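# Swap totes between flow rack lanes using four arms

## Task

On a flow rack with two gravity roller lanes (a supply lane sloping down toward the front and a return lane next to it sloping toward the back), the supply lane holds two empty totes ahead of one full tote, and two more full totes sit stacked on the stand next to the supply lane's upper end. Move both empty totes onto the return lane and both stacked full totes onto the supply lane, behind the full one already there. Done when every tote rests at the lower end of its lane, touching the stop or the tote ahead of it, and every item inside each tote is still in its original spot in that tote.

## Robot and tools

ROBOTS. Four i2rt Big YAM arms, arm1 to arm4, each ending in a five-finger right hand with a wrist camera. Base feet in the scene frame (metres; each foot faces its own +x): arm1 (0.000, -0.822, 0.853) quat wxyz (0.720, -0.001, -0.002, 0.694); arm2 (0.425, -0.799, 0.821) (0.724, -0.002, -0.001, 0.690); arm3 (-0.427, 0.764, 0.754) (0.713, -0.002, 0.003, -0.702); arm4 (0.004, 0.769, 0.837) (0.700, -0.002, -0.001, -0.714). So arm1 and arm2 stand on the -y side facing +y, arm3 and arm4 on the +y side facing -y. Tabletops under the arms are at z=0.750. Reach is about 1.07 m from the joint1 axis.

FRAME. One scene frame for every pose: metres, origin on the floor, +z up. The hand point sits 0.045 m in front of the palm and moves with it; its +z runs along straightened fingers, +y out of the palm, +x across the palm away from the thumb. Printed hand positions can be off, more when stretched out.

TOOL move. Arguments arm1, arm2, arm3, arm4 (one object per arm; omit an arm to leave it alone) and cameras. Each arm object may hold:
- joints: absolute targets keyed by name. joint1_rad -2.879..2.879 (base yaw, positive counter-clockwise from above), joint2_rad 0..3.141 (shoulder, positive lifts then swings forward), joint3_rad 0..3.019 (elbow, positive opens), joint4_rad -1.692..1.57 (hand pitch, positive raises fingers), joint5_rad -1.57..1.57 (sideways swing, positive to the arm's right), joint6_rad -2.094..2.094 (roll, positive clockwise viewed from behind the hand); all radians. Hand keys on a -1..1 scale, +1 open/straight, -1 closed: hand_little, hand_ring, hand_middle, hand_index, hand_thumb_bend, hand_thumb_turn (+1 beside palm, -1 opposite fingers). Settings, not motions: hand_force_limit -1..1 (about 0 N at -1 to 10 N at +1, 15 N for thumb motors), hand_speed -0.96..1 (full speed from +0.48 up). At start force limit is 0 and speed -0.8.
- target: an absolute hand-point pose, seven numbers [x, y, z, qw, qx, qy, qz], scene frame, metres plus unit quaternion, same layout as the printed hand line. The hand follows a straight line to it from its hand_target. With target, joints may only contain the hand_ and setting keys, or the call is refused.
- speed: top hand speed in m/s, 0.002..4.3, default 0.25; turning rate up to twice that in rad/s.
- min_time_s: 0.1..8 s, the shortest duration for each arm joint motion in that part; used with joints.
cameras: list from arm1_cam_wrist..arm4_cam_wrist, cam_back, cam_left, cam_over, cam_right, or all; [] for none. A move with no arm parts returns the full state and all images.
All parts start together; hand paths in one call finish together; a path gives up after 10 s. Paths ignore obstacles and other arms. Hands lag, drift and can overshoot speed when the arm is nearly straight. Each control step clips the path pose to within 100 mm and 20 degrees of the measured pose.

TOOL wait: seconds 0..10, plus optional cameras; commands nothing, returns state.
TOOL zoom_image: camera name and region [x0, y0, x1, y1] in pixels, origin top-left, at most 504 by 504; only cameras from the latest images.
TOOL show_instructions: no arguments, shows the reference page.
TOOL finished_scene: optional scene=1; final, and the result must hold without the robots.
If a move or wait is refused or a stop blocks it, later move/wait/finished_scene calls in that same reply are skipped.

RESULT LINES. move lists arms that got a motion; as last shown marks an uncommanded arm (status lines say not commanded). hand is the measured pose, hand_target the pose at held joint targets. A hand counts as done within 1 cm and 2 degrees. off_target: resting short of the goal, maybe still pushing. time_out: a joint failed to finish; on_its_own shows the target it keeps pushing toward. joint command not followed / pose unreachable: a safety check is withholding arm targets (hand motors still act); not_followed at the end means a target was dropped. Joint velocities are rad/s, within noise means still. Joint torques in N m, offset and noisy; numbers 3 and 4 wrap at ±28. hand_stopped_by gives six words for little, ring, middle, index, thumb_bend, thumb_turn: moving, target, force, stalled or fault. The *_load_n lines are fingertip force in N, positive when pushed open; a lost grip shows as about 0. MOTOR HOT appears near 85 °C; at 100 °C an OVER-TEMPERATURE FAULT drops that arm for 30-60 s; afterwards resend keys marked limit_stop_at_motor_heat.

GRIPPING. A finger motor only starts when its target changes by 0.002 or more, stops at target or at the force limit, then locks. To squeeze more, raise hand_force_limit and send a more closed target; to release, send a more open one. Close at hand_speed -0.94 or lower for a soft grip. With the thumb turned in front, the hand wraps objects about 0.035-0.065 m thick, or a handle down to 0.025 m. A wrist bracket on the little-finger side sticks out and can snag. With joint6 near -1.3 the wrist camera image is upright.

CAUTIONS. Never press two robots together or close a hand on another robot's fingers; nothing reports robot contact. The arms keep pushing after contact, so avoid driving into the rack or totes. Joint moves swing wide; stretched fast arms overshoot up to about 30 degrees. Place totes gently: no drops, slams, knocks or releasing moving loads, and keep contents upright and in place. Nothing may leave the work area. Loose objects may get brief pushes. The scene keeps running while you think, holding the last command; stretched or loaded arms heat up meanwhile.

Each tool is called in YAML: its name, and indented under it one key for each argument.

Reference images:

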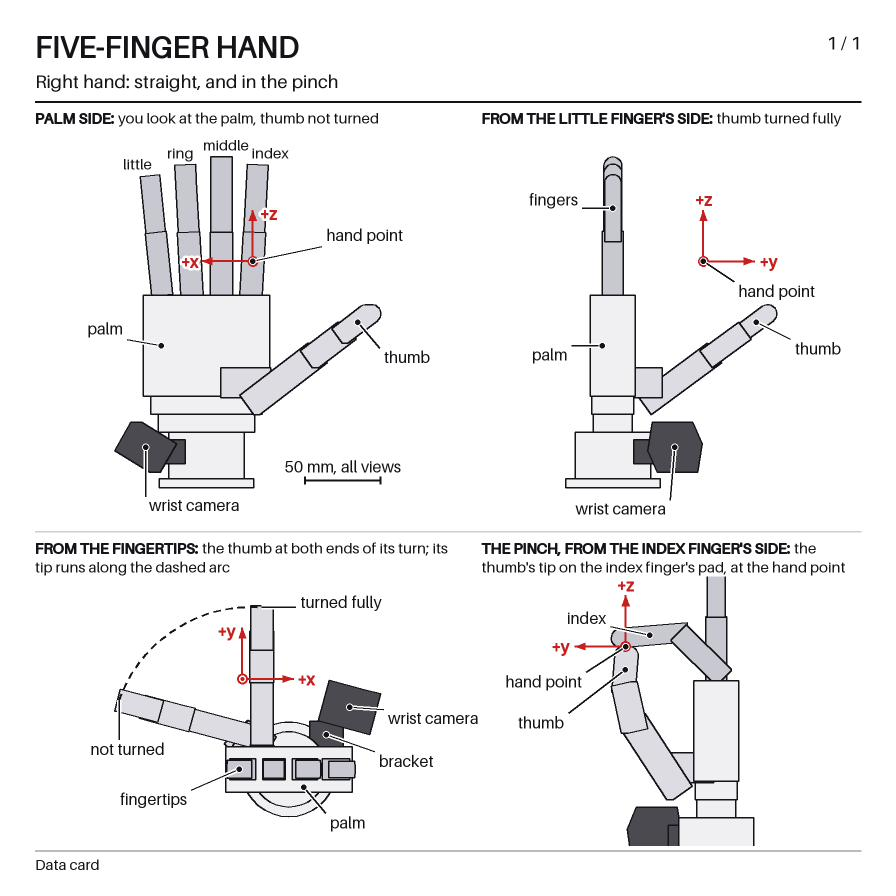

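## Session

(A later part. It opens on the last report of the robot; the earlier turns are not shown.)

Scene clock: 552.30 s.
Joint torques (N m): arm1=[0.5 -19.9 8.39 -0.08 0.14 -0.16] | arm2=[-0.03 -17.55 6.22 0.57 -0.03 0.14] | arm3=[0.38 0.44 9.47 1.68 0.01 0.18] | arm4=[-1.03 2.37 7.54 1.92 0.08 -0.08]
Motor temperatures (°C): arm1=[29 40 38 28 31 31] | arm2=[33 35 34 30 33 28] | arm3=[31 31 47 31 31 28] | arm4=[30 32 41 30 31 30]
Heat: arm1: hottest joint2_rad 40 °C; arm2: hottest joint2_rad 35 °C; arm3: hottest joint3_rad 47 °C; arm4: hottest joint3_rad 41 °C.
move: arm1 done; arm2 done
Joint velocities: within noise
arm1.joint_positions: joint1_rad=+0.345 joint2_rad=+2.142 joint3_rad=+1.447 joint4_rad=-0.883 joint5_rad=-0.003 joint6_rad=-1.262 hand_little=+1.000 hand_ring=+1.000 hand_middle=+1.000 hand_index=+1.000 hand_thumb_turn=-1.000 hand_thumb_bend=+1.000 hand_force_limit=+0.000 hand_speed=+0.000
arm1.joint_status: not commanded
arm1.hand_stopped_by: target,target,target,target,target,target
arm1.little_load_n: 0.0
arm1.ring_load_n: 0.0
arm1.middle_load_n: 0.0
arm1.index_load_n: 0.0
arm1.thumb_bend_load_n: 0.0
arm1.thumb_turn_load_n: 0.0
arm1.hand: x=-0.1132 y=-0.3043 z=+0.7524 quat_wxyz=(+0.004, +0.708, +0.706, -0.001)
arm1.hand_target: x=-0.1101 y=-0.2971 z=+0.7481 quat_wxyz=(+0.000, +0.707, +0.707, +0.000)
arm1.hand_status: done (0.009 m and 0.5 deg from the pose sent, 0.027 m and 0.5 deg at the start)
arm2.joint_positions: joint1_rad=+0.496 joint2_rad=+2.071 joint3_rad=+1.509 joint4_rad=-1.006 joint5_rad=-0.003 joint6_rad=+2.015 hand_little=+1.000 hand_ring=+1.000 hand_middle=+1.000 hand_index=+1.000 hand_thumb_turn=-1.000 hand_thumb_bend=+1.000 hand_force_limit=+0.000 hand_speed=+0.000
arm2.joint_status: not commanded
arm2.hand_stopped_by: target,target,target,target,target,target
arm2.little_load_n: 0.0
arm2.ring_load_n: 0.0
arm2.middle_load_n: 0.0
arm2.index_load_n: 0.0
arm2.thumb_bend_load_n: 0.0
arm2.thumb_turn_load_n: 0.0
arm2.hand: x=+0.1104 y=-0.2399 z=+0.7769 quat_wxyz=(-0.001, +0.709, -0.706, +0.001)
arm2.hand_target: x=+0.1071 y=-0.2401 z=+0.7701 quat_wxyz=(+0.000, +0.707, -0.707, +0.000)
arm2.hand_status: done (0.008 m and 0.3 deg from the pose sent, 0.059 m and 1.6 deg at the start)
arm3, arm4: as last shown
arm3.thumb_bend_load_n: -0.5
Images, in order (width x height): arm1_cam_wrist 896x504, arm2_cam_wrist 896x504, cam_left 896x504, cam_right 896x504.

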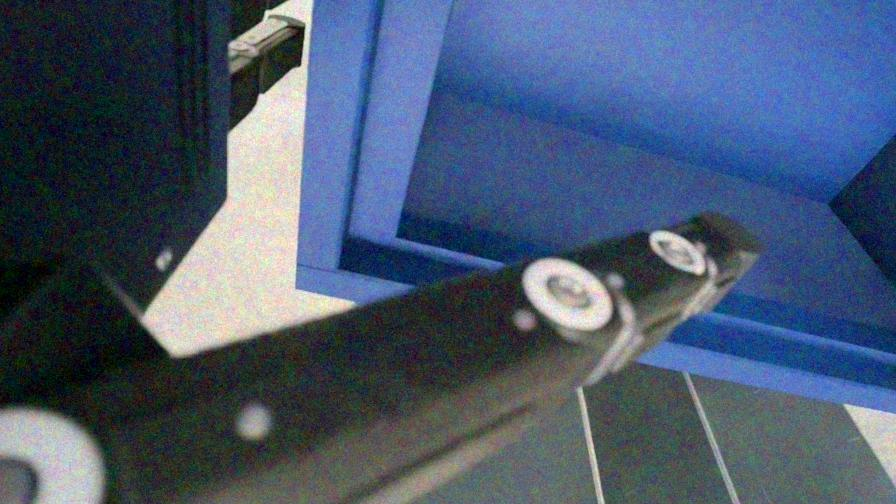

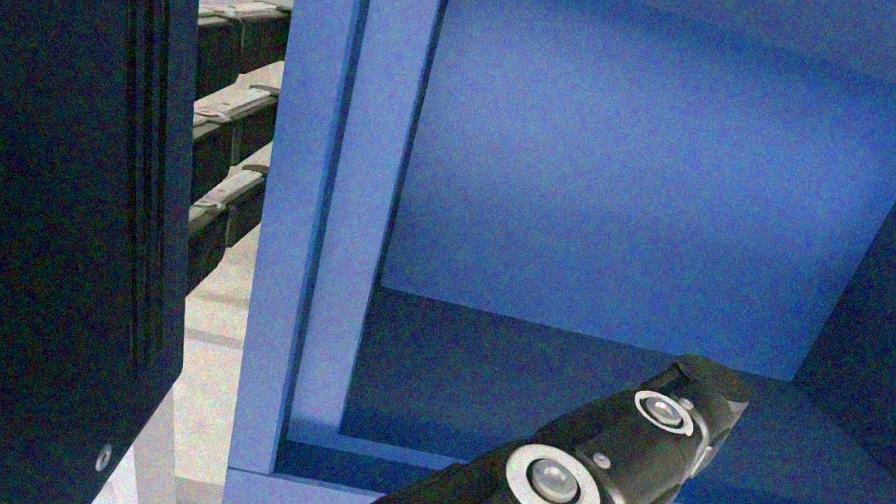

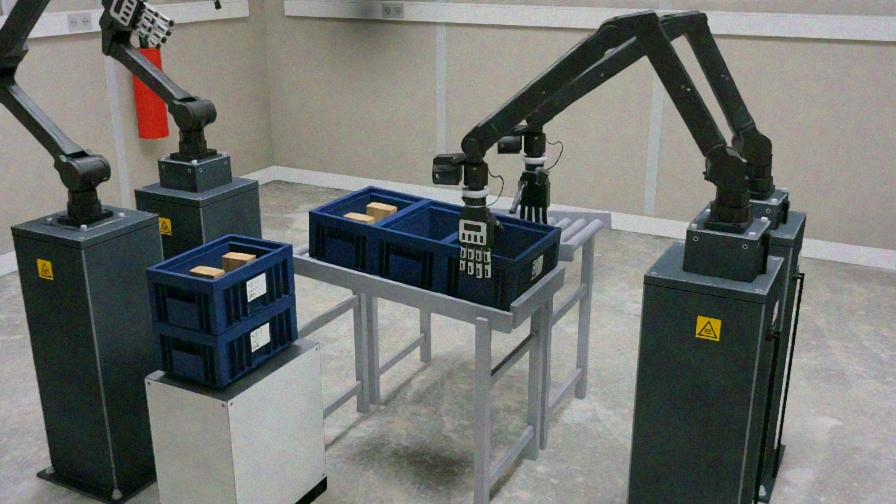

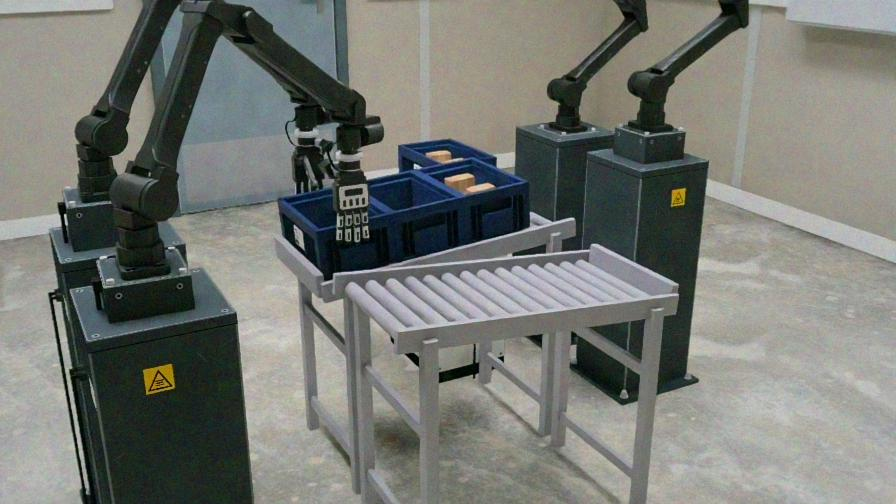

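move:
  arm1: {"target": [-0.109, -0.279, 0.748, 0, 0.7071, 0.7071, 0], "speed": 0.08}
  arm2: {"target": [0.107, -0.229, 0.747, 0, 0.7071, -0.7071, 0], "speed": 0.08}

move:
  arm1: {"joints": {"hand_index": 0.35, "hand_middle": 0.35, "hand_ring": 0.35, "hand_force_limit": -0.5, "hand_speed": -0.7}}
  cameras: ["arm1_cam_wrist", "cam_left", "cam_right"]

zoom_image:
  camera: "cam_left"
  region: [430, 180, 560, 310]

zoom_image:
  camera: "cam_right"
  region: [260, 130, 410, 280]

Scene clock: 569.80 s.
Joint torques (N m): arm1=[0.79 -19.9 10.13 -0.73 0.14 -0.16] | arm2=[-0.67 -17.55 7.66 0.47 -0.04 0.06] | arm3=[-0.5 0.91 9.29 1.74 -0.04 0.17] | arm4=[-0.67 3.02 7.51 2 0.07 -0.09]
Motor temperatures (°C): arm1=[29 38 38 28 31 31] | arm2=[33 36 34 30 33 28] | arm3=[31 31 48 31 31 28] | arm4=[30 32 41 30 31 30]
Heat: arm1: hottest joint2_rad 38 °C; arm2: hottest joint2_rad 36 °C; arm3: hottest joint3_rad 48 °C; arm4: hottest joint3_rad 41 °C.
move: arm1 done; arm2 off_target
Joint velocities: within noise
arm1.joint_positions: joint1_rad=+0.333 joint2_rad=+2.169 joint3_rad=+1.495 joint4_rad=-0.897 joint5_rad=-0.003 joint6_rad=-1.272 hand_little=+1.000 hand_ring=+1.000 hand_middle=+1.000 hand_index=+1.000 hand_thumb_turn=-1.000 hand_thumb_bend=+1.000 hand_force_limit=+0.000 hand_speed=+0.000
arm1.joint_status: not commanded
arm1.hand_stopped_by: target,target,target,target,target,target
arm1.little_load_n: 0.0
arm1.ring_load_n: 0.0
arm1.middle_load_n: 0.0
arm1.index_load_n: 0.0
arm1.thumb_bend_load_n: 0.0
arm1.thumb_turn_load_n: 0.0
arm1.hand: x=-0.1111 y=-0.2888 z=+0.7508 quat_wxyz=(+0.001, +0.708, +0.706, +0.000)
arm1.hand_target: x=-0.1090 y=-0.2791 z=+0.7481 quat_wxyz=(+0.000, +0.707, +0.707, +0.000)
arm1.hand_status: done (0.010 m and 0.2 deg from the pose sent, 0.026 m and 0.5 deg at the start)
arm2.joint_positions: joint1_rad=+0.496 joint2_rad=+2.123 joint3_rad=+1.509 joint4_rad=-0.978 joint5_rad=-0.003 joint6_rad=+2.016 hand_little=+1.000 hand_ring=+1.000 hand_middle=+1.000 hand_index=+1.000 hand_thumb_turn=-1.000 hand_thumb_bend=+1.000 hand_force_limit=+0.000 hand_speed=+0.000
arm2.joint_status: not commanded
arm2.hand_stopped_by: target,target,target,target,target,target
arm2.little_load_n: 0.0
arm2.ring_load_n: 0.0
arm2.middle_load_n: 0.0
arm2.index_load_n: 0.0
arm2.thumb_bend_load_n: 0.0
arm2.thumb_turn_load_n: 0.0
arm2.hand: x=+0.1115 y=-0.2419 z=+0.7463 quat_wxyz=(+0.003, +0.708, -0.706, +0.012)
arm2.hand_target: x=+0.1072 y=-0.2293 z=+0.7472 quat_wxyz=(+0.000, +0.707, -0.707, +0.000)
arm2.hand_status: off_target (0.014 m and 1.4 deg from the pose sent, 0.032 m and 0.3 deg at the start)
arm3, arm4: as last shown
arm3.thumb_bend_load_n: 0.0
pictures: none

Scene clock: 570.87 s.
Joint torques (N m): arm1=[0.56 -20.19 9.85 -0.69 0.63 -0.14] | arm2=[-0.38 -17.55 7.65 0.5 -0.04 0.07] | arm3=[0.26 1.14 9.33 1.85 -0.07 0.18] | arm4=[-0.62 2.32 7.56 1.94 0.04 -0.07]
Motor temperatures (°C): arm1=[29 38 38 28 31 31] | arm2=[33 36 34 30 33 28] | arm3=[31 31 48 31 31 28] | arm4=[30 32 41 30 31 30]
Heat: arm1: hottest joint2_rad 38 °C; arm2: hottest joint2_rad 36 °C; arm3: hottest joint3_rad 48 °C; arm4: hottest joint3_rad 41 °C.
move: arm1 off_target
Joint velocities: within noise
arm1.joint_positions: joint1_rad=+0.335 joint2_rad=+2.173 joint3_rad=+1.497 joint4_rad=-0.897 joint5_rad=-0.016 joint6_rad=-1.275 hand_little=+1.000 hand_ring=+0.588 hand_middle=+0.782 hand_index=+0.643 hand_thumb_turn=-1.000 hand_thumb_bend=+1.000 hand_force_limit=-0.500 hand_speed=-0.700
arm1.joint_status: hand_ring off_target (ended at +0.588, target +0.350); hand_middle off_target (ended at +0.782, target +0.350); hand_index off_target (ended at +0.643, target +0.350); the others done
arm1.hand_stopped_by: target,force,force,force,target,target
arm1.little_load_n: 0.0
arm1.ring_load_n: 1.5
arm1.middle_load_n: 0.0
arm1.index_load_n: 0.0
arm1.thumb_bend_load_n: 0.0
arm1.thumb_turn_load_n: 0.0
arm1.hand: x=-0.1141 y=-0.2889 z=+0.7491 quat_wxyz=(-0.002, +0.707, +0.707, -0.005)
arm1.hand_target: x=-0.1091 y=-0.2792 z=+0.7481 quat_wxyz=(+0.000, +0.707, +0.707, +0.000)
arm1.hand_status: not commanded
arm2, arm3, arm4: as last shown
arm2.thumb_bend_load_n: -0.5
Images, in order (width x height): arm1_cam_wrist 896x504, cam_left 896x504, cam_right 896x504.

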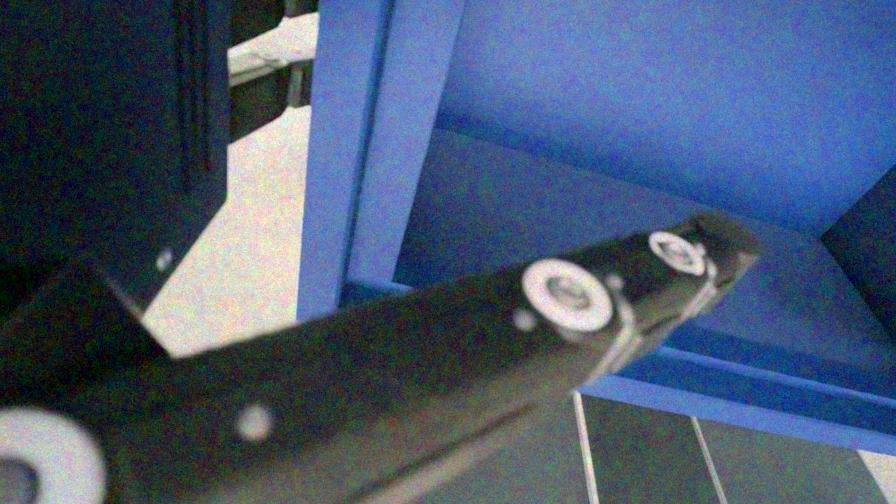

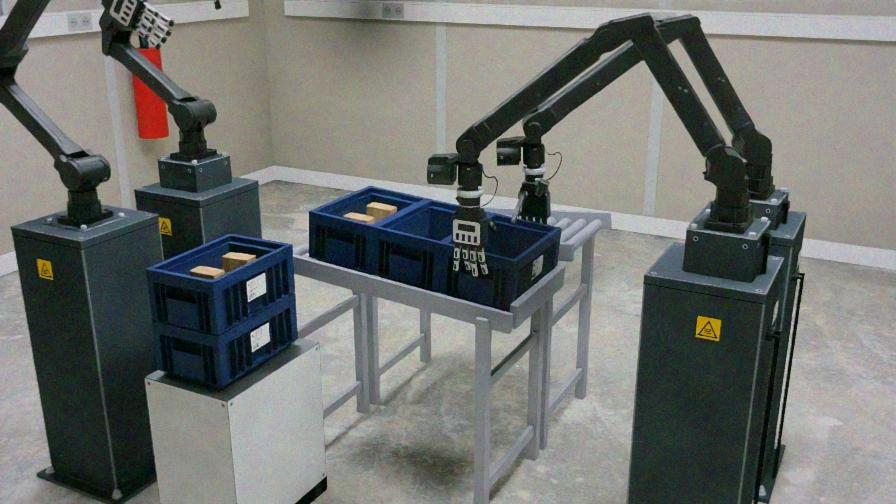

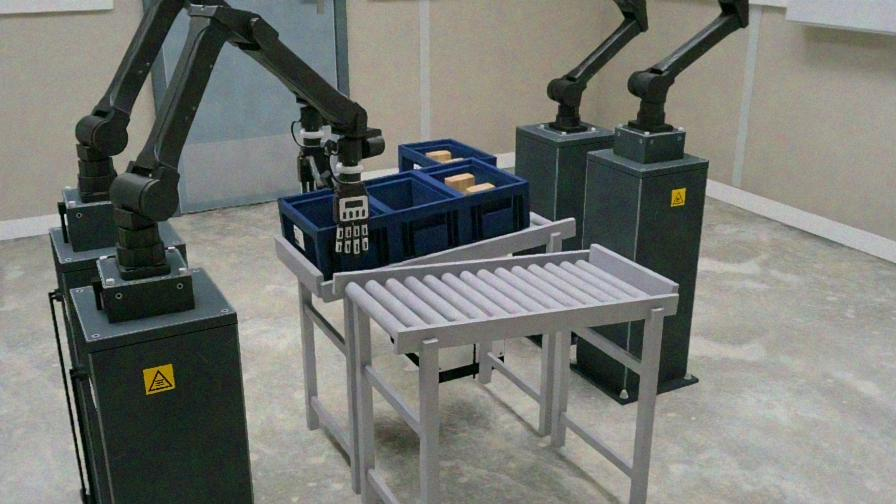

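Scaled by 3.877.

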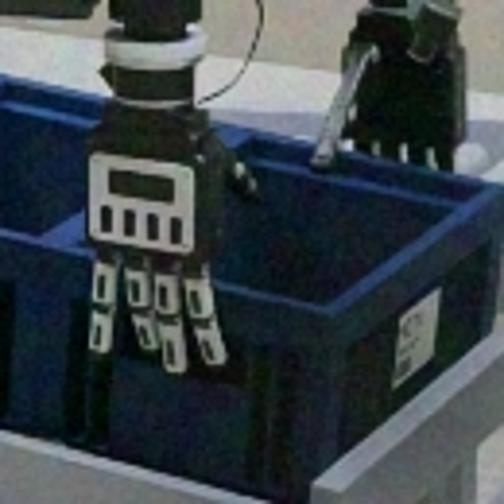

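Scaled by 3.360.

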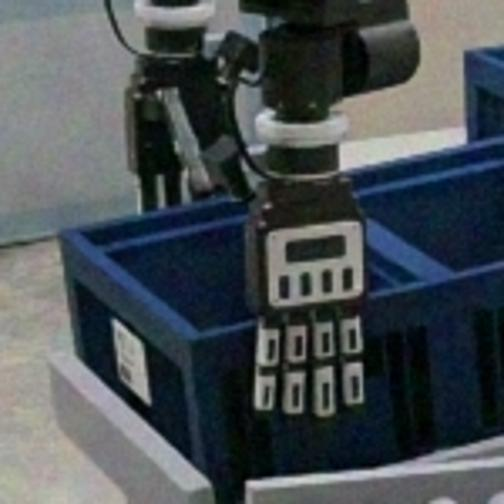

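move:
  arm1: {"joints": {"hand_index": 1, "hand_middle": 1, "hand_ring": 1, "hand_force_limit": -0.3}, "target": [-0.107, -0.275, 0.761, 0, 0.7071, 0.7071, 0], "speed": 0.08}
  arm2: {"joints": {"hand_force_limit": -0.3, "hand_speed": -0.7}, "target": [0.105, -0.219, 0.758, 0, 0.7071, -0.7071, 0], "speed": 0.08}

move:
  arm1: {"joints": {"hand_index": 0.35, "hand_middle": 0.35, "hand_ring": 0.35}}
  arm2: {"joints": {"hand_index": 0.35, "hand_middle": 0.35, "hand_ring": 0.35}}
  cameras: ["arm1_cam_wrist", "arm2_cam_wrist", "cam_left", "cam_right"]

zoom_image:
  camera: "cam_left"
  region: [430, 180, 560, 310]

zoom_image:
  camera: "cam_right"
  region: [260, 130, 410, 280]

Scene clock: 586.03 s.
Joint torques (N m): arm1=[0.56 -21.42 10.11 -0.77 0.36 -0.16] | arm2=[-0.97 -17.32 8.59 -0.59 -0.03 0.02] | arm3=[0.09 0.73 9.44 1.66 -0.03 0.16] | arm4=[-0.5 2.9 7.49 1.94 0.05 -0.08]
Motor temperatures (°C): arm1=[29 39 39 28 31 31] | arm2=[33 37 35 30 33 28] | arm3=[31 31 48 31 31 28] | arm4=[30 32 41 30 31 30]
Heat: arm1: hottest joint2_rad 39 °C; arm2: hottest joint2_rad 37 °C; arm3: hottest joint3_rad 48 °C; arm4: hottest joint3_rad 41 °C.
move: arm1 off_target; arm2 off_target
Joint velocities: within noise
arm1.joint_positions: joint1_rad=+0.330 joint2_rad=+2.173 joint3_rad=+1.511 joint4_rad=-0.928 joint5_rad=-0.009 joint6_rad=-1.277 hand_little=+1.000 hand_ring=+1.000 hand_middle=+1.000 hand_index=+1.000 hand_thumb_turn=-1.000 hand_thumb_bend=+1.000 hand_force_limit=-0.300 hand_speed=-0.700
arm1.joint_status: all done
arm1.hand_stopped_by: target,target,target,target,target,target
arm1.little_load_n: 0.0
arm1.ring_load_n: 0.5
arm1.middle_load_n: 0.0
arm1.index_load_n: 0.0
arm1.thumb_bend_load_n: 0.0
arm1.thumb_turn_load_n: 0.0
arm1.hand: x=-0.1097 y=-0.2890 z=+0.7545 quat_wxyz=(+0.008, +0.708, +0.706, -0.006)
arm1.hand_target: x=-0.1069 y=-0.2753 z=+0.7612 quat_wxyz=(+0.000, +0.707, +0.707, +0.000)
arm1.hand_status: off_target (0.016 m and 1.1 deg from the pose sent, 0.020 m and 0.6 deg at the start)
arm2.joint_positions: joint1_rad=+0.496 joint2_rad=+2.123 joint3_rad=+1.543 joint4_rad=-0.990 joint5_rad=-0.003 joint6_rad=+2.016 hand_little=+1.000 hand_ring=+1.000 hand_middle=+1.000 hand_index=+1.000 hand_thumb_turn=-1.000 hand_thumb_bend=+1.000 hand_force_limit=-0.300 hand_speed=-0.700
arm2.joint_status: all done
arm2.hand_stopped_by: target,target,target,target,target,target
arm2.little_load_n: 0.0
arm2.ring_load_n: 0.0
arm2.middle_load_n: 0.0
arm2.index_load_n: 0.0
arm2.thumb_bend_load_n: 0.0
arm2.thumb_turn_load_n: 0.0
arm2.hand: x=+0.1056 y=-0.2298 z=+0.7582 quat_wxyz=(+0.000, +0.709, -0.706, +0.001)
arm2.hand_target: x=+0.1052 y=-0.2192 z=+0.7580 quat_wxyz=(+0.000, +0.707, -0.707, +0.000)
arm2.hand_status: off_target (0.011 m and 0.3 deg from the pose sent, 0.026 m and 1.4 deg at the start)
arm3, arm4: as last shown
pictures: none

Scene clock: 587.10 s.
Joint torques (N m): arm1=[0.09 -21.6 10.1 -0.77 0.86 -0.13] | arm2=[-0.15 -17.61 8.53 -0.14 -0.45 0.02] | arm3=[0.67 0.73 9.43 1.57 -0.09 0.13] | arm4=[-0.62 2.55 7.47 1.99 0.07 -0.09]
Motor temperatures (°C): arm1=[29 39 39 28 31 31] | arm2=[33 37 35 30 33 28] | arm3=[31 31 48 31 31 28] | arm4=[30 32 41 30 31 30]
Heat: arm1: hottest joint2_rad 39 °C; arm2: hottest joint2_rad 37 °C; arm3: hottest joint3_rad 48 °C; arm4: hottest joint3_rad 41 °C.
move: arm1 off_target; arm2 off_target
Joint velocities: within noise
arm1.joint_positions: joint1_rad=+0.334 joint2_rad=+2.173 joint3_rad=+1.511 joint4_rad=-0.928 joint5_rad=-0.022 joint6_rad=-1.282 hand_little=+1.000 hand_ring=+0.533 hand_middle=+0.588 hand_index=+0.644 hand_thumb_turn=-1.000 hand_thumb_bend=+1.000 hand_force_limit=-0.300 hand_speed=-0.700
arm1.joint_status: hand_ring off_target (ended at +0.533, target +0.350); hand_middle off_target (ended at +0.588, target +0.350); hand_index off_target (ended at +0.644, target +0.350)
arm1.hand_stopped_by: target,force,force,force,target,target
arm1.little_load_n: 0.0
arm1.ring_load_n: 3.0
arm1.middle_load_n: 0.0
arm1.index_load_n: 0.0
arm1.thumb_bend_load_n: -0.5
arm1.thumb_turn_load_n: 0.0
arm1.hand: x=-0.1145 y=-0.2901 z=+0.7534 quat_wxyz=(+0.005, +0.705, +0.710, -0.012)
arm1.hand_target: x=-0.1070 y=-0.2752 z=+0.7612 quat_wxyz=(+0.000, +0.707, +0.707, +0.000)
arm1.hand_status: not commanded
arm2.joint_positions: joint1_rad=+0.483 joint2_rad=+2.129 joint3_rad=+1.543 joint4_rad=-1.002 joint5_rad=+0.006 joint6_rad=+2.015 hand_little=+1.000 hand_ring=+0.673 hand_middle=+0.784 hand_index=+0.727 hand_thumb_turn=-1.000 hand_thumb_bend=+1.000 hand_force_limit=-0.300 hand_speed=-0.700
arm2.joint_status: hand_ring off_target (ended at +0.673, target +0.350); hand_middle off_target (ended at +0.784, target +0.350); hand_index off_target (ended at +0.727, target +0.350)
arm2.hand_stopped_by: target,force,force,force,target,target
arm2.little_load_n: 0.0
arm2.ring_load_n: 3.5
arm2.middle_load_n: 0.0
arm2.index_load_n: 0.0
arm2.thumb_bend_load_n: 0.0
arm2.thumb_turn_load_n: 0.0
arm2.hand: x=+0.1161 y=-0.2289 z=+0.7539 quat_wxyz=(-0.002, +0.704, -0.710, +0.011)
arm2.hand_target: x=+0.1052 y=-0.2192 z=+0.7581 quat_wxyz=(+0.000, +0.707, -0.707, +0.000)
arm2.hand_status: not commanded
arm3, arm4: as last shown
Images, in order (width x height): arm1_cam_wrist 896x504, arm2_cam_wrist 896x504, cam_left 896x504, cam_right 896x504.

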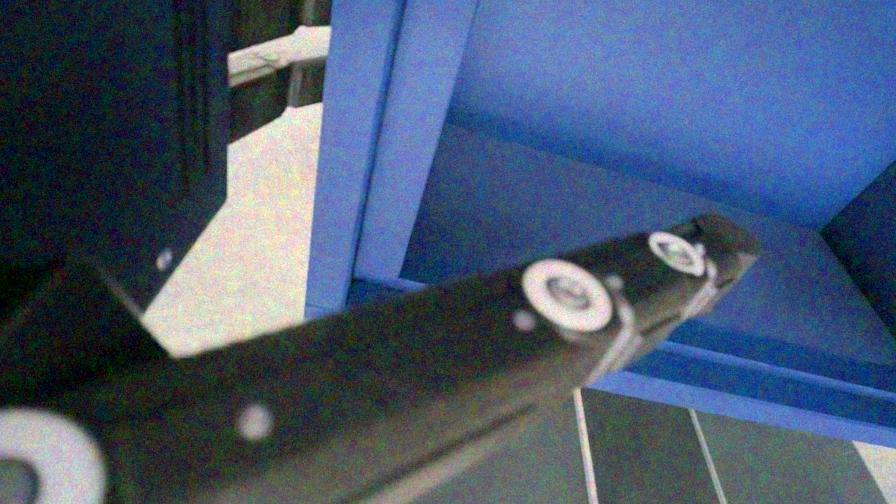

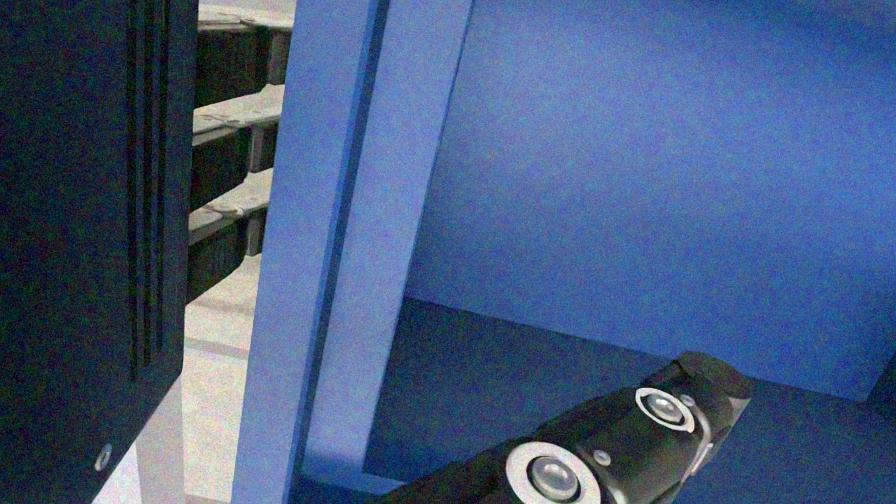

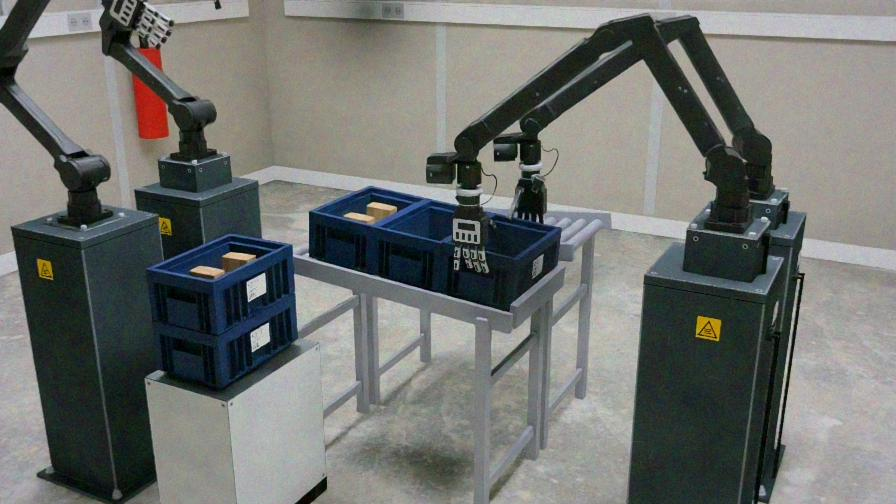

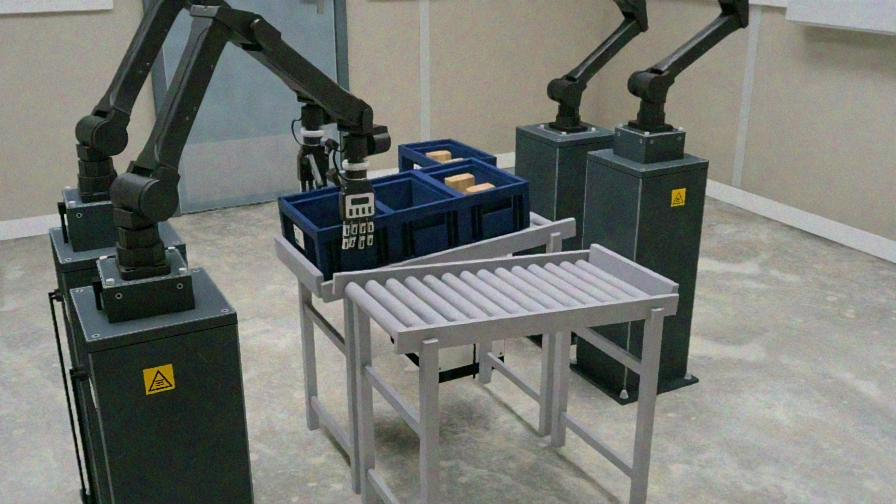

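Scaled by 3.877.

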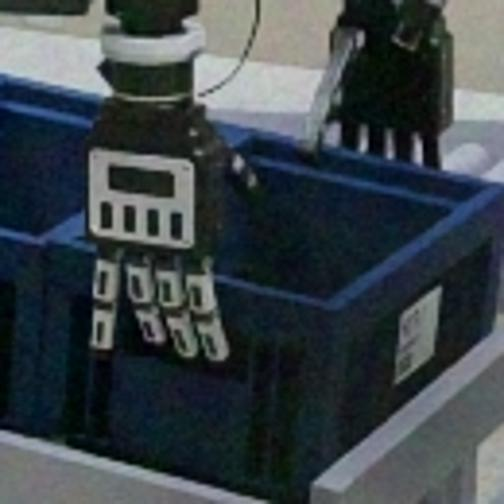

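Scaled by 3.360.

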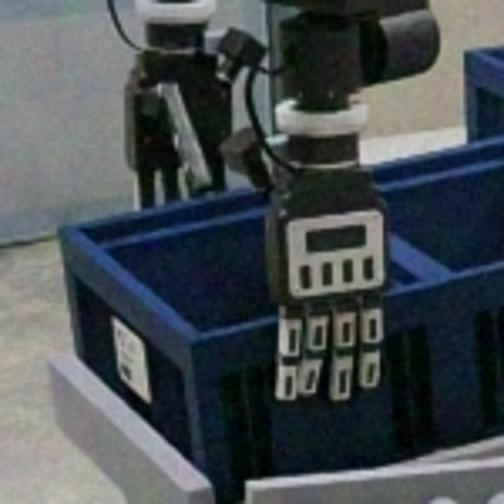

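move:
  arm1: {"joints": {"hand_index": 0.3, "hand_middle": 0.3, "hand_ring": 0.3, "hand_force_limit": 0.0, "hand_speed": -0.85}}
  arm2: {"joints": {"hand_index": 0.3, "hand_middle": 0.3, "hand_ring": 0.3, "hand_force_limit": 0.0, "hand_speed": -0.85}}
  cameras: ["cam_left", "cam_right"]

zoom_image:
  camera: "cam_left"
  region: [430, 200, 530, 300]

zoom_image:
  camera: "cam_right"
  region: [300, 170, 400, 270]

Scene clock: 653.13 s.
Joint torques (N m): arm1=[-0.26 -21.42 10 -0.73 1.07 -0.11] | arm2=[0.5 -18.02 8.51 0.09 -0.72 0.03] | arm3=[1.32 0.56 9.42 1.84 -0.02 0.19] | arm4=[-1.03 2.78 7.61 1.89 0.04 -0.1]
Motor temperatures (°C): arm1=[29 39 38 28 32 31] | arm2=[33 37 37 30 33 28] | arm3=[31 31 48 31 31 28] | arm4=[30 32 41 30 31 30]
Heat: arm1: hottest joint2_rad 39 °C; arm2: hottest joint2_rad 37 °C; arm3: hottest joint3_rad 48 °C; arm4: hottest joint3_rad 41 °C.
move: arm1 done; arm2 off_target
Joint velocities: within noise
arm1.joint_positions: joint1_rad=+0.340 joint2_rad=+2.173 joint3_rad=+1.513 joint4_rad=-0.928 joint5_rad=-0.027 joint6_rad=-1.284 hand_little=+1.000 hand_ring=+0.300 hand_middle=+0.300 hand_index=+0.303 hand_thumb_turn=-1.000 hand_thumb_bend=+1.000 hand_force_limit=+0.000 hand_speed=-0.850
arm1.joint_status: all done
arm1.hand_stopped_by: target,target,target,force,target,target
arm1.little_load_n: 0.0
arm1.ring_load_n: 0.0
arm1.middle_load_n: 0.0
arm1.index_load_n: 5.0
arm1.thumb_bend_load_n: 0.0
arm1.thumb_turn_load_n: 0.0
arm1.hand: x=-0.1185 y=-0.2904 z=+0.7535 quat_wxyz=(+0.003, +0.702, +0.712, -0.014)
arm1.hand_target: x=-0.1069 y=-0.2752 z=+0.7613 quat_wxyz=(+0.000, +0.707, +0.707, +0.000)
arm1.hand_status: not commanded
arm2.joint_positions: joint1_rad=+0.477 joint2_rad=+2.131 joint3_rad=+1.543 joint4_rad=-1.006 joint5_rad=+0.012 joint6_rad=+2.015 hand_little=+1.000 hand_ring=+0.661 hand_middle=+0.675 hand_index=+0.660 hand_thumb_turn=-1.000 hand_thumb_bend=+1.000 hand_force_limit=+0.000 hand_speed=-0.850
arm2.joint_status: hand_ring off_target (ended at +0.661, target +0.300); hand_middle off_target (ended at +0.675, target +0.300); hand_index off_target (ended at +0.660, target +0.300); the others done
arm2.hand_stopped_by: target,force,force,force,target,target
arm2.little_load_n: 0.0
arm2.ring_load_n: 0.0
arm2.middle_load_n: 5.5
arm2.index_load_n: 1.0
arm2.thumb_bend_load_n: -0.5
arm2.thumb_turn_load_n: 0.0
arm2.hand: x=+0.1217 y=-0.2281 z=+0.7518 quat_wxyz=(-0.003, +0.702, -0.712, +0.015)
arm2.hand_target: x=+0.1051 y=-0.2193 z=+0.7580 quat_wxyz=(+0.000, +0.707, -0.707, +0.000)
arm2.hand_status: not commanded
arm3, arm4: as last shown
Images, in order (width x height): cam_left 896x504, cam_right 896x504.

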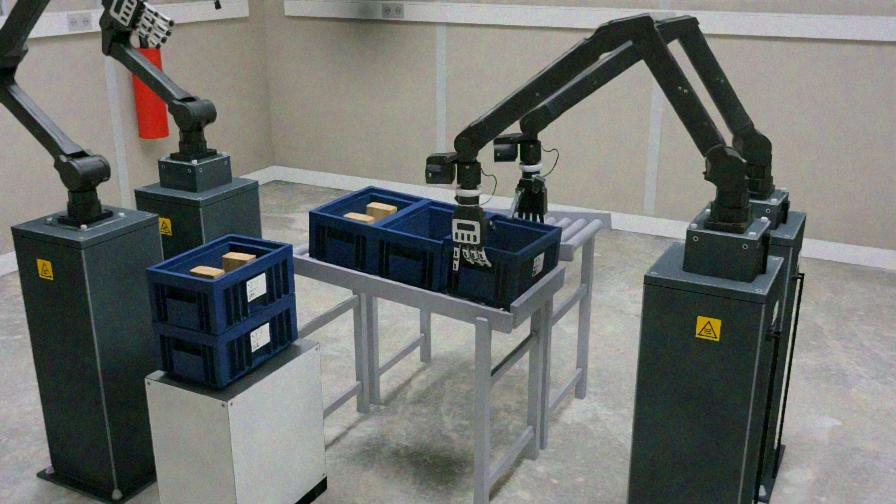

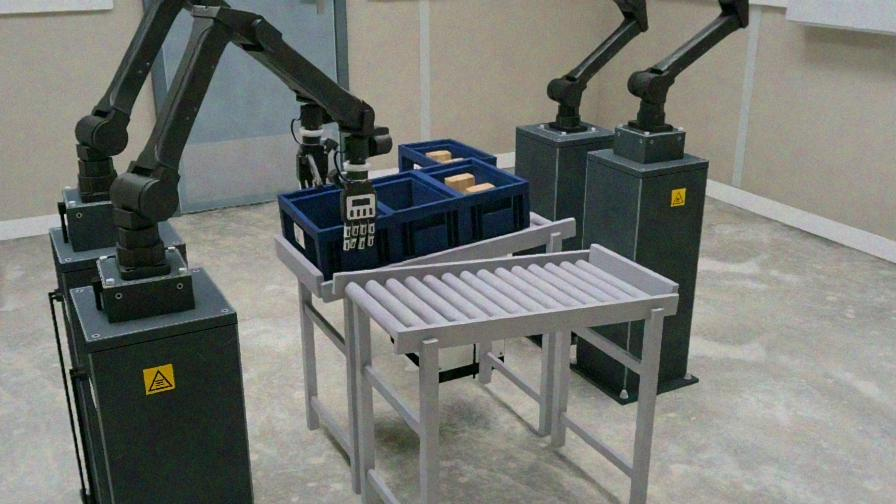

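Scaled by 5.040.

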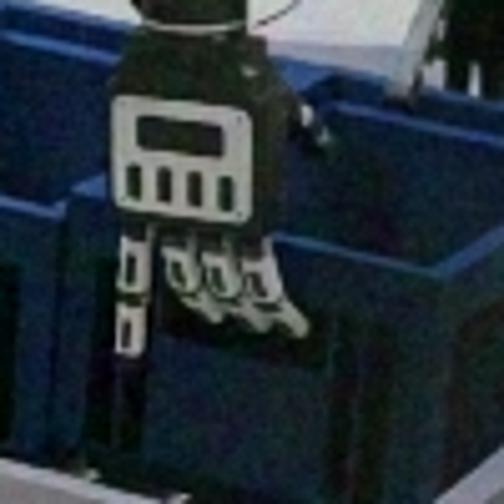

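Scaled by 5.040.

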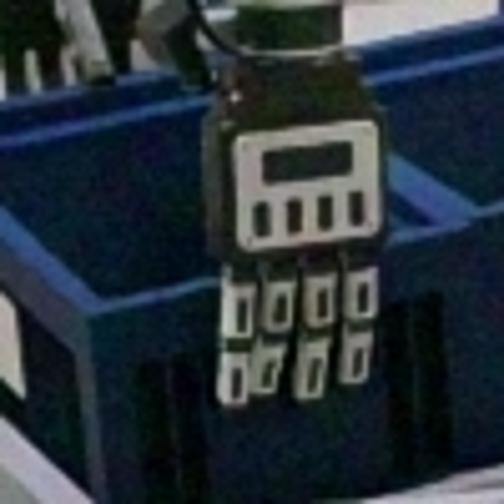

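move:
  arm2: {"joints": {"hand_index": 1, "hand_middle": 1, "hand_ring": 1}, "target": [0.104, -0.219, 0.776, 0, 0.7071, -0.7071, 0], "speed": 0.08}
  arm1: {"joints": {"hand_index": 0.1, "hand_middle": 0.1, "hand_ring": 0.1}, "target": [-0.107, -0.277, 0.742, 0, 0.7071, 0.7071, 0], "speed": 0.05}

move:
  arm2: {"target": [0.104, -0.219, 0.763, 0, 0.7071, -0.7071, 0], "speed": 0.05}

move:
  arm2: {"joints": {"hand_index": 0.3, "hand_middle": 0.3, "hand_ring": 0.3}}
  cameras: ["cam_left", "cam_right"]

zoom_image:
  camera: "cam_left"
  region: [430, 200, 530, 300]

zoom_image:
  camera: "cam_right"
  region: [300, 170, 400, 270]

Scene clock: 670.13 s.
Joint torques (N m): arm1=[-0.26 -21.48 8.77 -0.35 0.81 -0.1] | arm2=[0.38 -20.01 8.7 -0.61 -0.11 0.03] | arm3=[1.03 0.26 9.63 1.76 -0.05 0.17] | arm4=[-0.56 2.78 7.42 1.96 0.04 -0.07]
Motor temperatures (°C): arm1=[29 39 39 28 32 31] | arm2=[33 37 38 29 33 28] | arm3=[31 31 48 31 31 28] | arm4=[30 32 41 30 31 30]
Heat: arm1: hottest joint2_rad 39 °C; arm2: hottest joint3_rad 38 °C; arm3: hottest joint3_rad 48 °C; arm4: hottest joint3_rad 41 °C.
move: arm1 off_target; arm2 off_target
Joint velocities: within noise
arm1.joint_positions: joint1_rad=+0.340 joint2_rad=+2.197 joint3_rad=+1.513 joint4_rad=-0.901 joint5_rad=-0.020 joint6_rad=-1.284 hand_little=+1.000 hand_ring=+0.100 hand_middle=+0.101 hand_index=+0.100 hand_thumb_turn=-1.000 hand_thumb_bend=+1.000 hand_force_limit=+0.000 hand_speed=-0.850
arm1.joint_status: all done
arm1.hand_stopped_by: target,target,target,target,target,target
arm1.little_load_n: 0.0
arm1.ring_load_n: 0.0
arm1.middle_load_n: 2.5
arm1.index_load_n: 1.5
arm1.thumb_bend_load_n: -0.5
arm1.thumb_turn_load_n: 0.0
arm1.hand: x=-0.1178 y=-0.2884 z=+0.7398 quat_wxyz=(+0.003, +0.702, +0.712, -0.010)
arm1.hand_target: x=-0.1070 y=-0.2773 z=+0.7421 quat_wxyz=(+0.000, +0.707, +0.707, +0.000)
arm1.hand_status: off_target (0.016 m and 1.5 deg from the pose sent, 0.021 m and 1.9 deg at the start)
arm2.joint_positions: joint1_rad=+0.479 joint2_rad=+2.129 joint3_rad=+1.552 joint4_rad=-1.026 joint5_rad=-0.001 joint6_rad=+2.015 hand_little=+1.000 hand_ring=+1.000 hand_middle=+1.000 hand_index=+1.000 hand_thumb_turn=-1.000 hand_thumb_bend=+1.000 hand_force_limit=+0.000 hand_speed=-0.850
arm2.joint_status: all done
arm2.hand_stopped_by: target,target,target,target,target,target
arm2.little_load_n: 0.0
arm2.ring_load_n: 0.0
arm2.middle_load_n: -0.5
arm2.index_load_n: 0.0
arm2.thumb_bend_load_n: 0.0
arm2.thumb_turn_load_n: 0.0
arm2.hand: x=+0.1185 y=-0.2306 z=+0.7557 quat_wxyz=(+0.005, +0.702, -0.712, +0.017)
arm2.hand_target: x=+0.1043 y=-0.2197 z=+0.7762 quat_wxyz=(+0.000, +0.707, -0.707, +0.000)
arm2.hand_status: off_target (0.027 m and 2.2 deg from the pose sent, 0.031 m and 2.0 deg at the start)
arm3: as last shown
arm4.joint_positions: joint1_rad=-0.016 joint2_rad=+0.546 joint3_rad=+1.333 joint4_rad=-1.257 joint5_rad=-0.003 joint6_rad=-1.138 hand_little=+1.000 hand_ring=+1.000 hand_middle=+1.000 hand_index=+1.000 hand_thumb_turn=+1.000 hand_thumb_bend=+1.000 hand_force_limit=+0.000 hand_speed=-0.800
arm4.joint_status: not commanded
arm4.hand_stopped_by: target,target,target,target,target,target
arm4.little_load_n: 0.0
arm4.ring_load_n: 0.0
arm4.middle_load_n: 0.0
arm4.index_load_n: 0.0
arm4.thumb_bend_load_n: 0.0
arm4.thumb_turn_load_n: 0.0
arm4.hand: x=-0.0447 y=+0.5550 z=+1.3250 quat_wxyz=(+0.290, +0.446, -0.724, +0.438)
arm4.hand_target: x=-0.0446 y=+0.5567 z=+1.3324 quat_wxyz=(+0.295, +0.444, -0.720, +0.444)
arm4.hand_status: not commanded
pictures: none

Scene clock: 671.10 s.
Joint torques (N m): arm1=[-0.21 -21.48 8.79 -0.32 0.81 -0.1] | arm2=[0.44 -18.43 8.21 0.4 -0.11 0.02] | arm3=[0.91 1.08 9.26 1.52 -0.05 0.18] | arm4=[-0.79 2.73 7.61 2.04 0.07 -0.08]
Motor temperatures (°C): arm1=[29 39 39 28 32 31] | arm2=[33 37 37 29 33 28] | arm3=[31 31 48 31 31 28] | arm4=[30 32 41 30 31 30]
Heat: arm1: hottest joint2_rad 39 °C; arm2: hottest joint2_rad 37 °C; arm3: hottest joint3_rad 48 °C; arm4: hottest joint3_rad 41 °C.
move: arm2 off_target
Joint velocities: within noise
arm1, arm4: as last shown
arm1.thumb_bend_load_n: 0.0
arm2.joint_positions: joint1_rad=+0.479 joint2_rad=+2.129 joint3_rad=+1.552 joint4_rad=-1.026 joint5_rad=-0.001 joint6_rad=+2.015 hand_little=+1.000 hand_ring=+1.000 hand_middle=+1.000 hand_index=+1.000 hand_thumb_turn=-1.000 hand_thumb_bend=+1.000 hand_force_limit=+0.000 hand_speed=-0.850
arm2.joint_status: not commanded
arm2.hand_stopped_by: target,target,target,target,target,target
arm2.little_load_n: 0.0
arm2.ring_load_n: -0.5
arm2.middle_load_n: 0.0
arm2.index_load_n: 0.0
arm2.thumb_bend_load_n: 0.0
arm2.thumb_turn_load_n: 0.0
arm2.hand: x=+0.1185 y=-0.2306 z=+0.7557 quat_wxyz=(+0.005, +0.702, -0.712, +0.017)
arm2.hand_target: x=+0.1043 y=-0.2196 z=+0.7633 quat_wxyz=(+0.000, +0.707, -0.707, +0.000)
arm2.hand_status: off_target (0.020 m and 2.2 deg from the pose sent, 0.020 m and 2.2 deg at the start)
arm3.joint_positions: joint1_rad=-0.026 joint2_rad=+0.630 joint3_rad=+1.389 joint4_rad=-1.340 joint5_rad=-0.157 joint6_rad=+1.589 hand_little=+1.000 hand_ring=+1.000 hand_middle=+1.000 hand_index=+1.000 hand_thumb_turn=+1.000 hand_thumb_bend=+1.000 hand_force_limit=+0.000 hand_speed=-0.800
arm3.joint_status: not commanded
arm3.hand_stopped_by: target,target,target,target,target,target
arm3.little_load_n: -0.5
arm3.ring_load_n: 0.0
arm3.middle_load_n: 0.0
arm3.index_load_n: 0.0
arm3.thumb_bend_load_n: 0.0
arm3.thumb_turn_load_n: 0.0
arm3.hand: x=-0.3370 y=+0.4980 z=+1.3101 quat_wxyz=(-0.382, -0.602, -0.639, +0.287)
arm3.hand_target: x=-0.3372 y=+0.5000 z=+1.3192 quat_wxyz=(-0.389, -0.602, -0.634, +0.291)
arm3.hand_status: not commanded
pictures: none

Scene clock: 673.00 s.
Joint torques (N m): arm1=[-0.15 -21.77 8.76 -0.38 1.01 -0.1] | arm2=[0.73 -18.84 8.17 0.36 -0.79 0.06] | arm3=[0.44 0.56 9.63 1.94 0.01 0.14] | arm4=[-1.32 2.84 7.43 2.06 0.03 -0.1]
Motor temperatures (°C): arm1=[29 39 39 28 32 31] | arm2=[33 37 37 29 33 28] | arm3=[31 31 48 31 31 28] | arm4=[30 32 41 30 31 30]
Heat: arm1: hottest joint2_rad 39 °C; arm2: hottest joint2_rad 37 °C; arm3: hottest joint3_rad 48 °C; arm4: hottest joint3_rad 41 °C.
move: arm2 off_target
Joint velocities: within noise
arm1, arm3, arm4: as last shown
arm1.joint_positions: joint1_rad=+0.340 joint2_rad=+2.200 joint3_rad=+1.513 joint4_rad=-0.899 joint5_rad=-0.025 joint6_rad=-1.284 hand_little=+1.000 hand_ring=+0.100 hand_middle=+0.101 hand_index=+0.100 hand_thumb_turn=-1.000 hand_thumb_bend=+1.000 hand_force_limit=+0.000 hand_speed=-0.850
arm1.index_load_n: 3.5
arm1.hand: x=-0.1186 y=-0.2888 z=+0.7383 quat_wxyz=(+0.002, +0.702, +0.712, -0.013)
arm1.hand_target: x=-0.1070 y=-0.2772 z=+0.7423 quat_wxyz=(+0.000, +0.707, +0.707, +0.000)
arm2.joint_positions: joint1_rad=+0.476 joint2_rad=+2.133 joint3_rad=+1.552 joint4_rad=-1.026 joint5_rad=+0.014 joint6_rad=+2.013 hand_little=+1.000 hand_ring=+0.529 hand_middle=+0.822 hand_index=+0.780 hand_thumb_turn=-1.000 hand_thumb_bend=+1.000 hand_force_limit=+0.000 hand_speed=-0.850
arm2.joint_status: hand_ring off_target (ended at +0.529, target +0.300); hand_middle off_target (ended at +0.822, target +0.300); hand_index off_target (ended at +0.780, target +0.300)
arm2.hand_stopped_by: target,force,force,force,target,target
arm2.little_load_n: 0.0
arm2.ring_load_n: 4.0
arm2.middle_load_n: 0.0
arm2.index_load_n: 0.0
arm2.thumb_bend_load_n: 0.0
arm2.thumb_turn_load_n: 0.0
arm2.hand: x=+0.1232 y=-0.2293 z=+0.7525 quat_wxyz=(-0.001, +0.702, -0.712, +0.022)
arm2.hand_target: x=+0.1043 y=-0.2196 z=+0.7633 quat_wxyz=(+0.000, +0.707, -0.707, +0.000)
arm2.hand_status: not commanded
arm3.little_load_n: 0.0
arm3.thumb_bend_load_n: -0.5
arm3.thumb_turn_load_n: -0.5
Images, in order (width x height): cam_left 896x504, cam_right 896x504.

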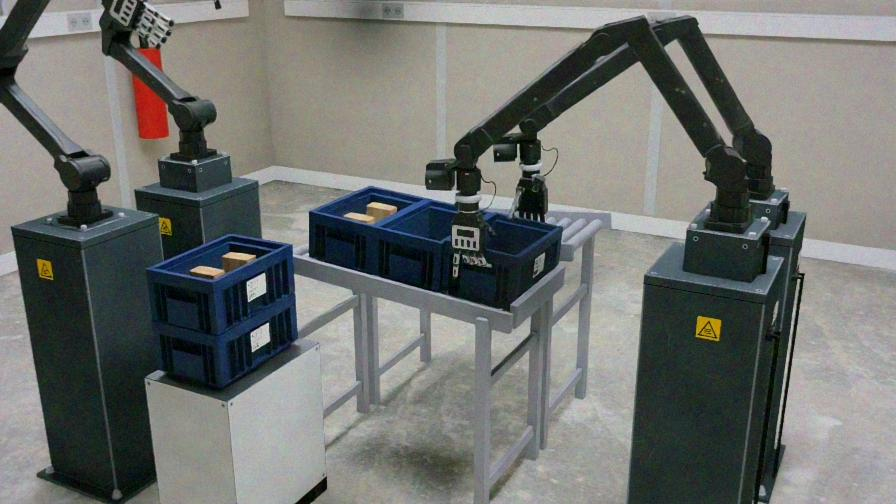

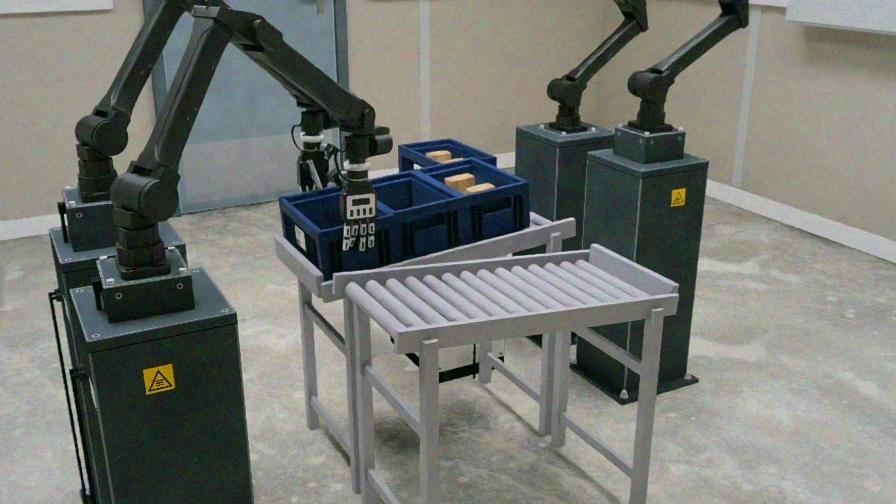

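Scaled by 5.040.

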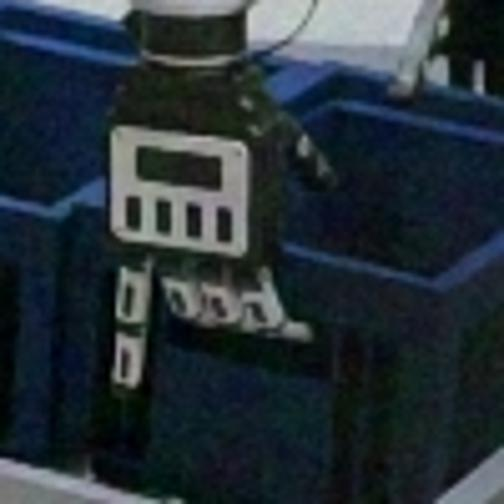

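Scaled by 5.040.

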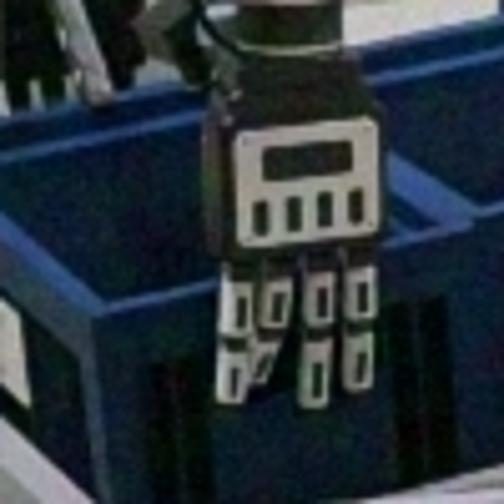

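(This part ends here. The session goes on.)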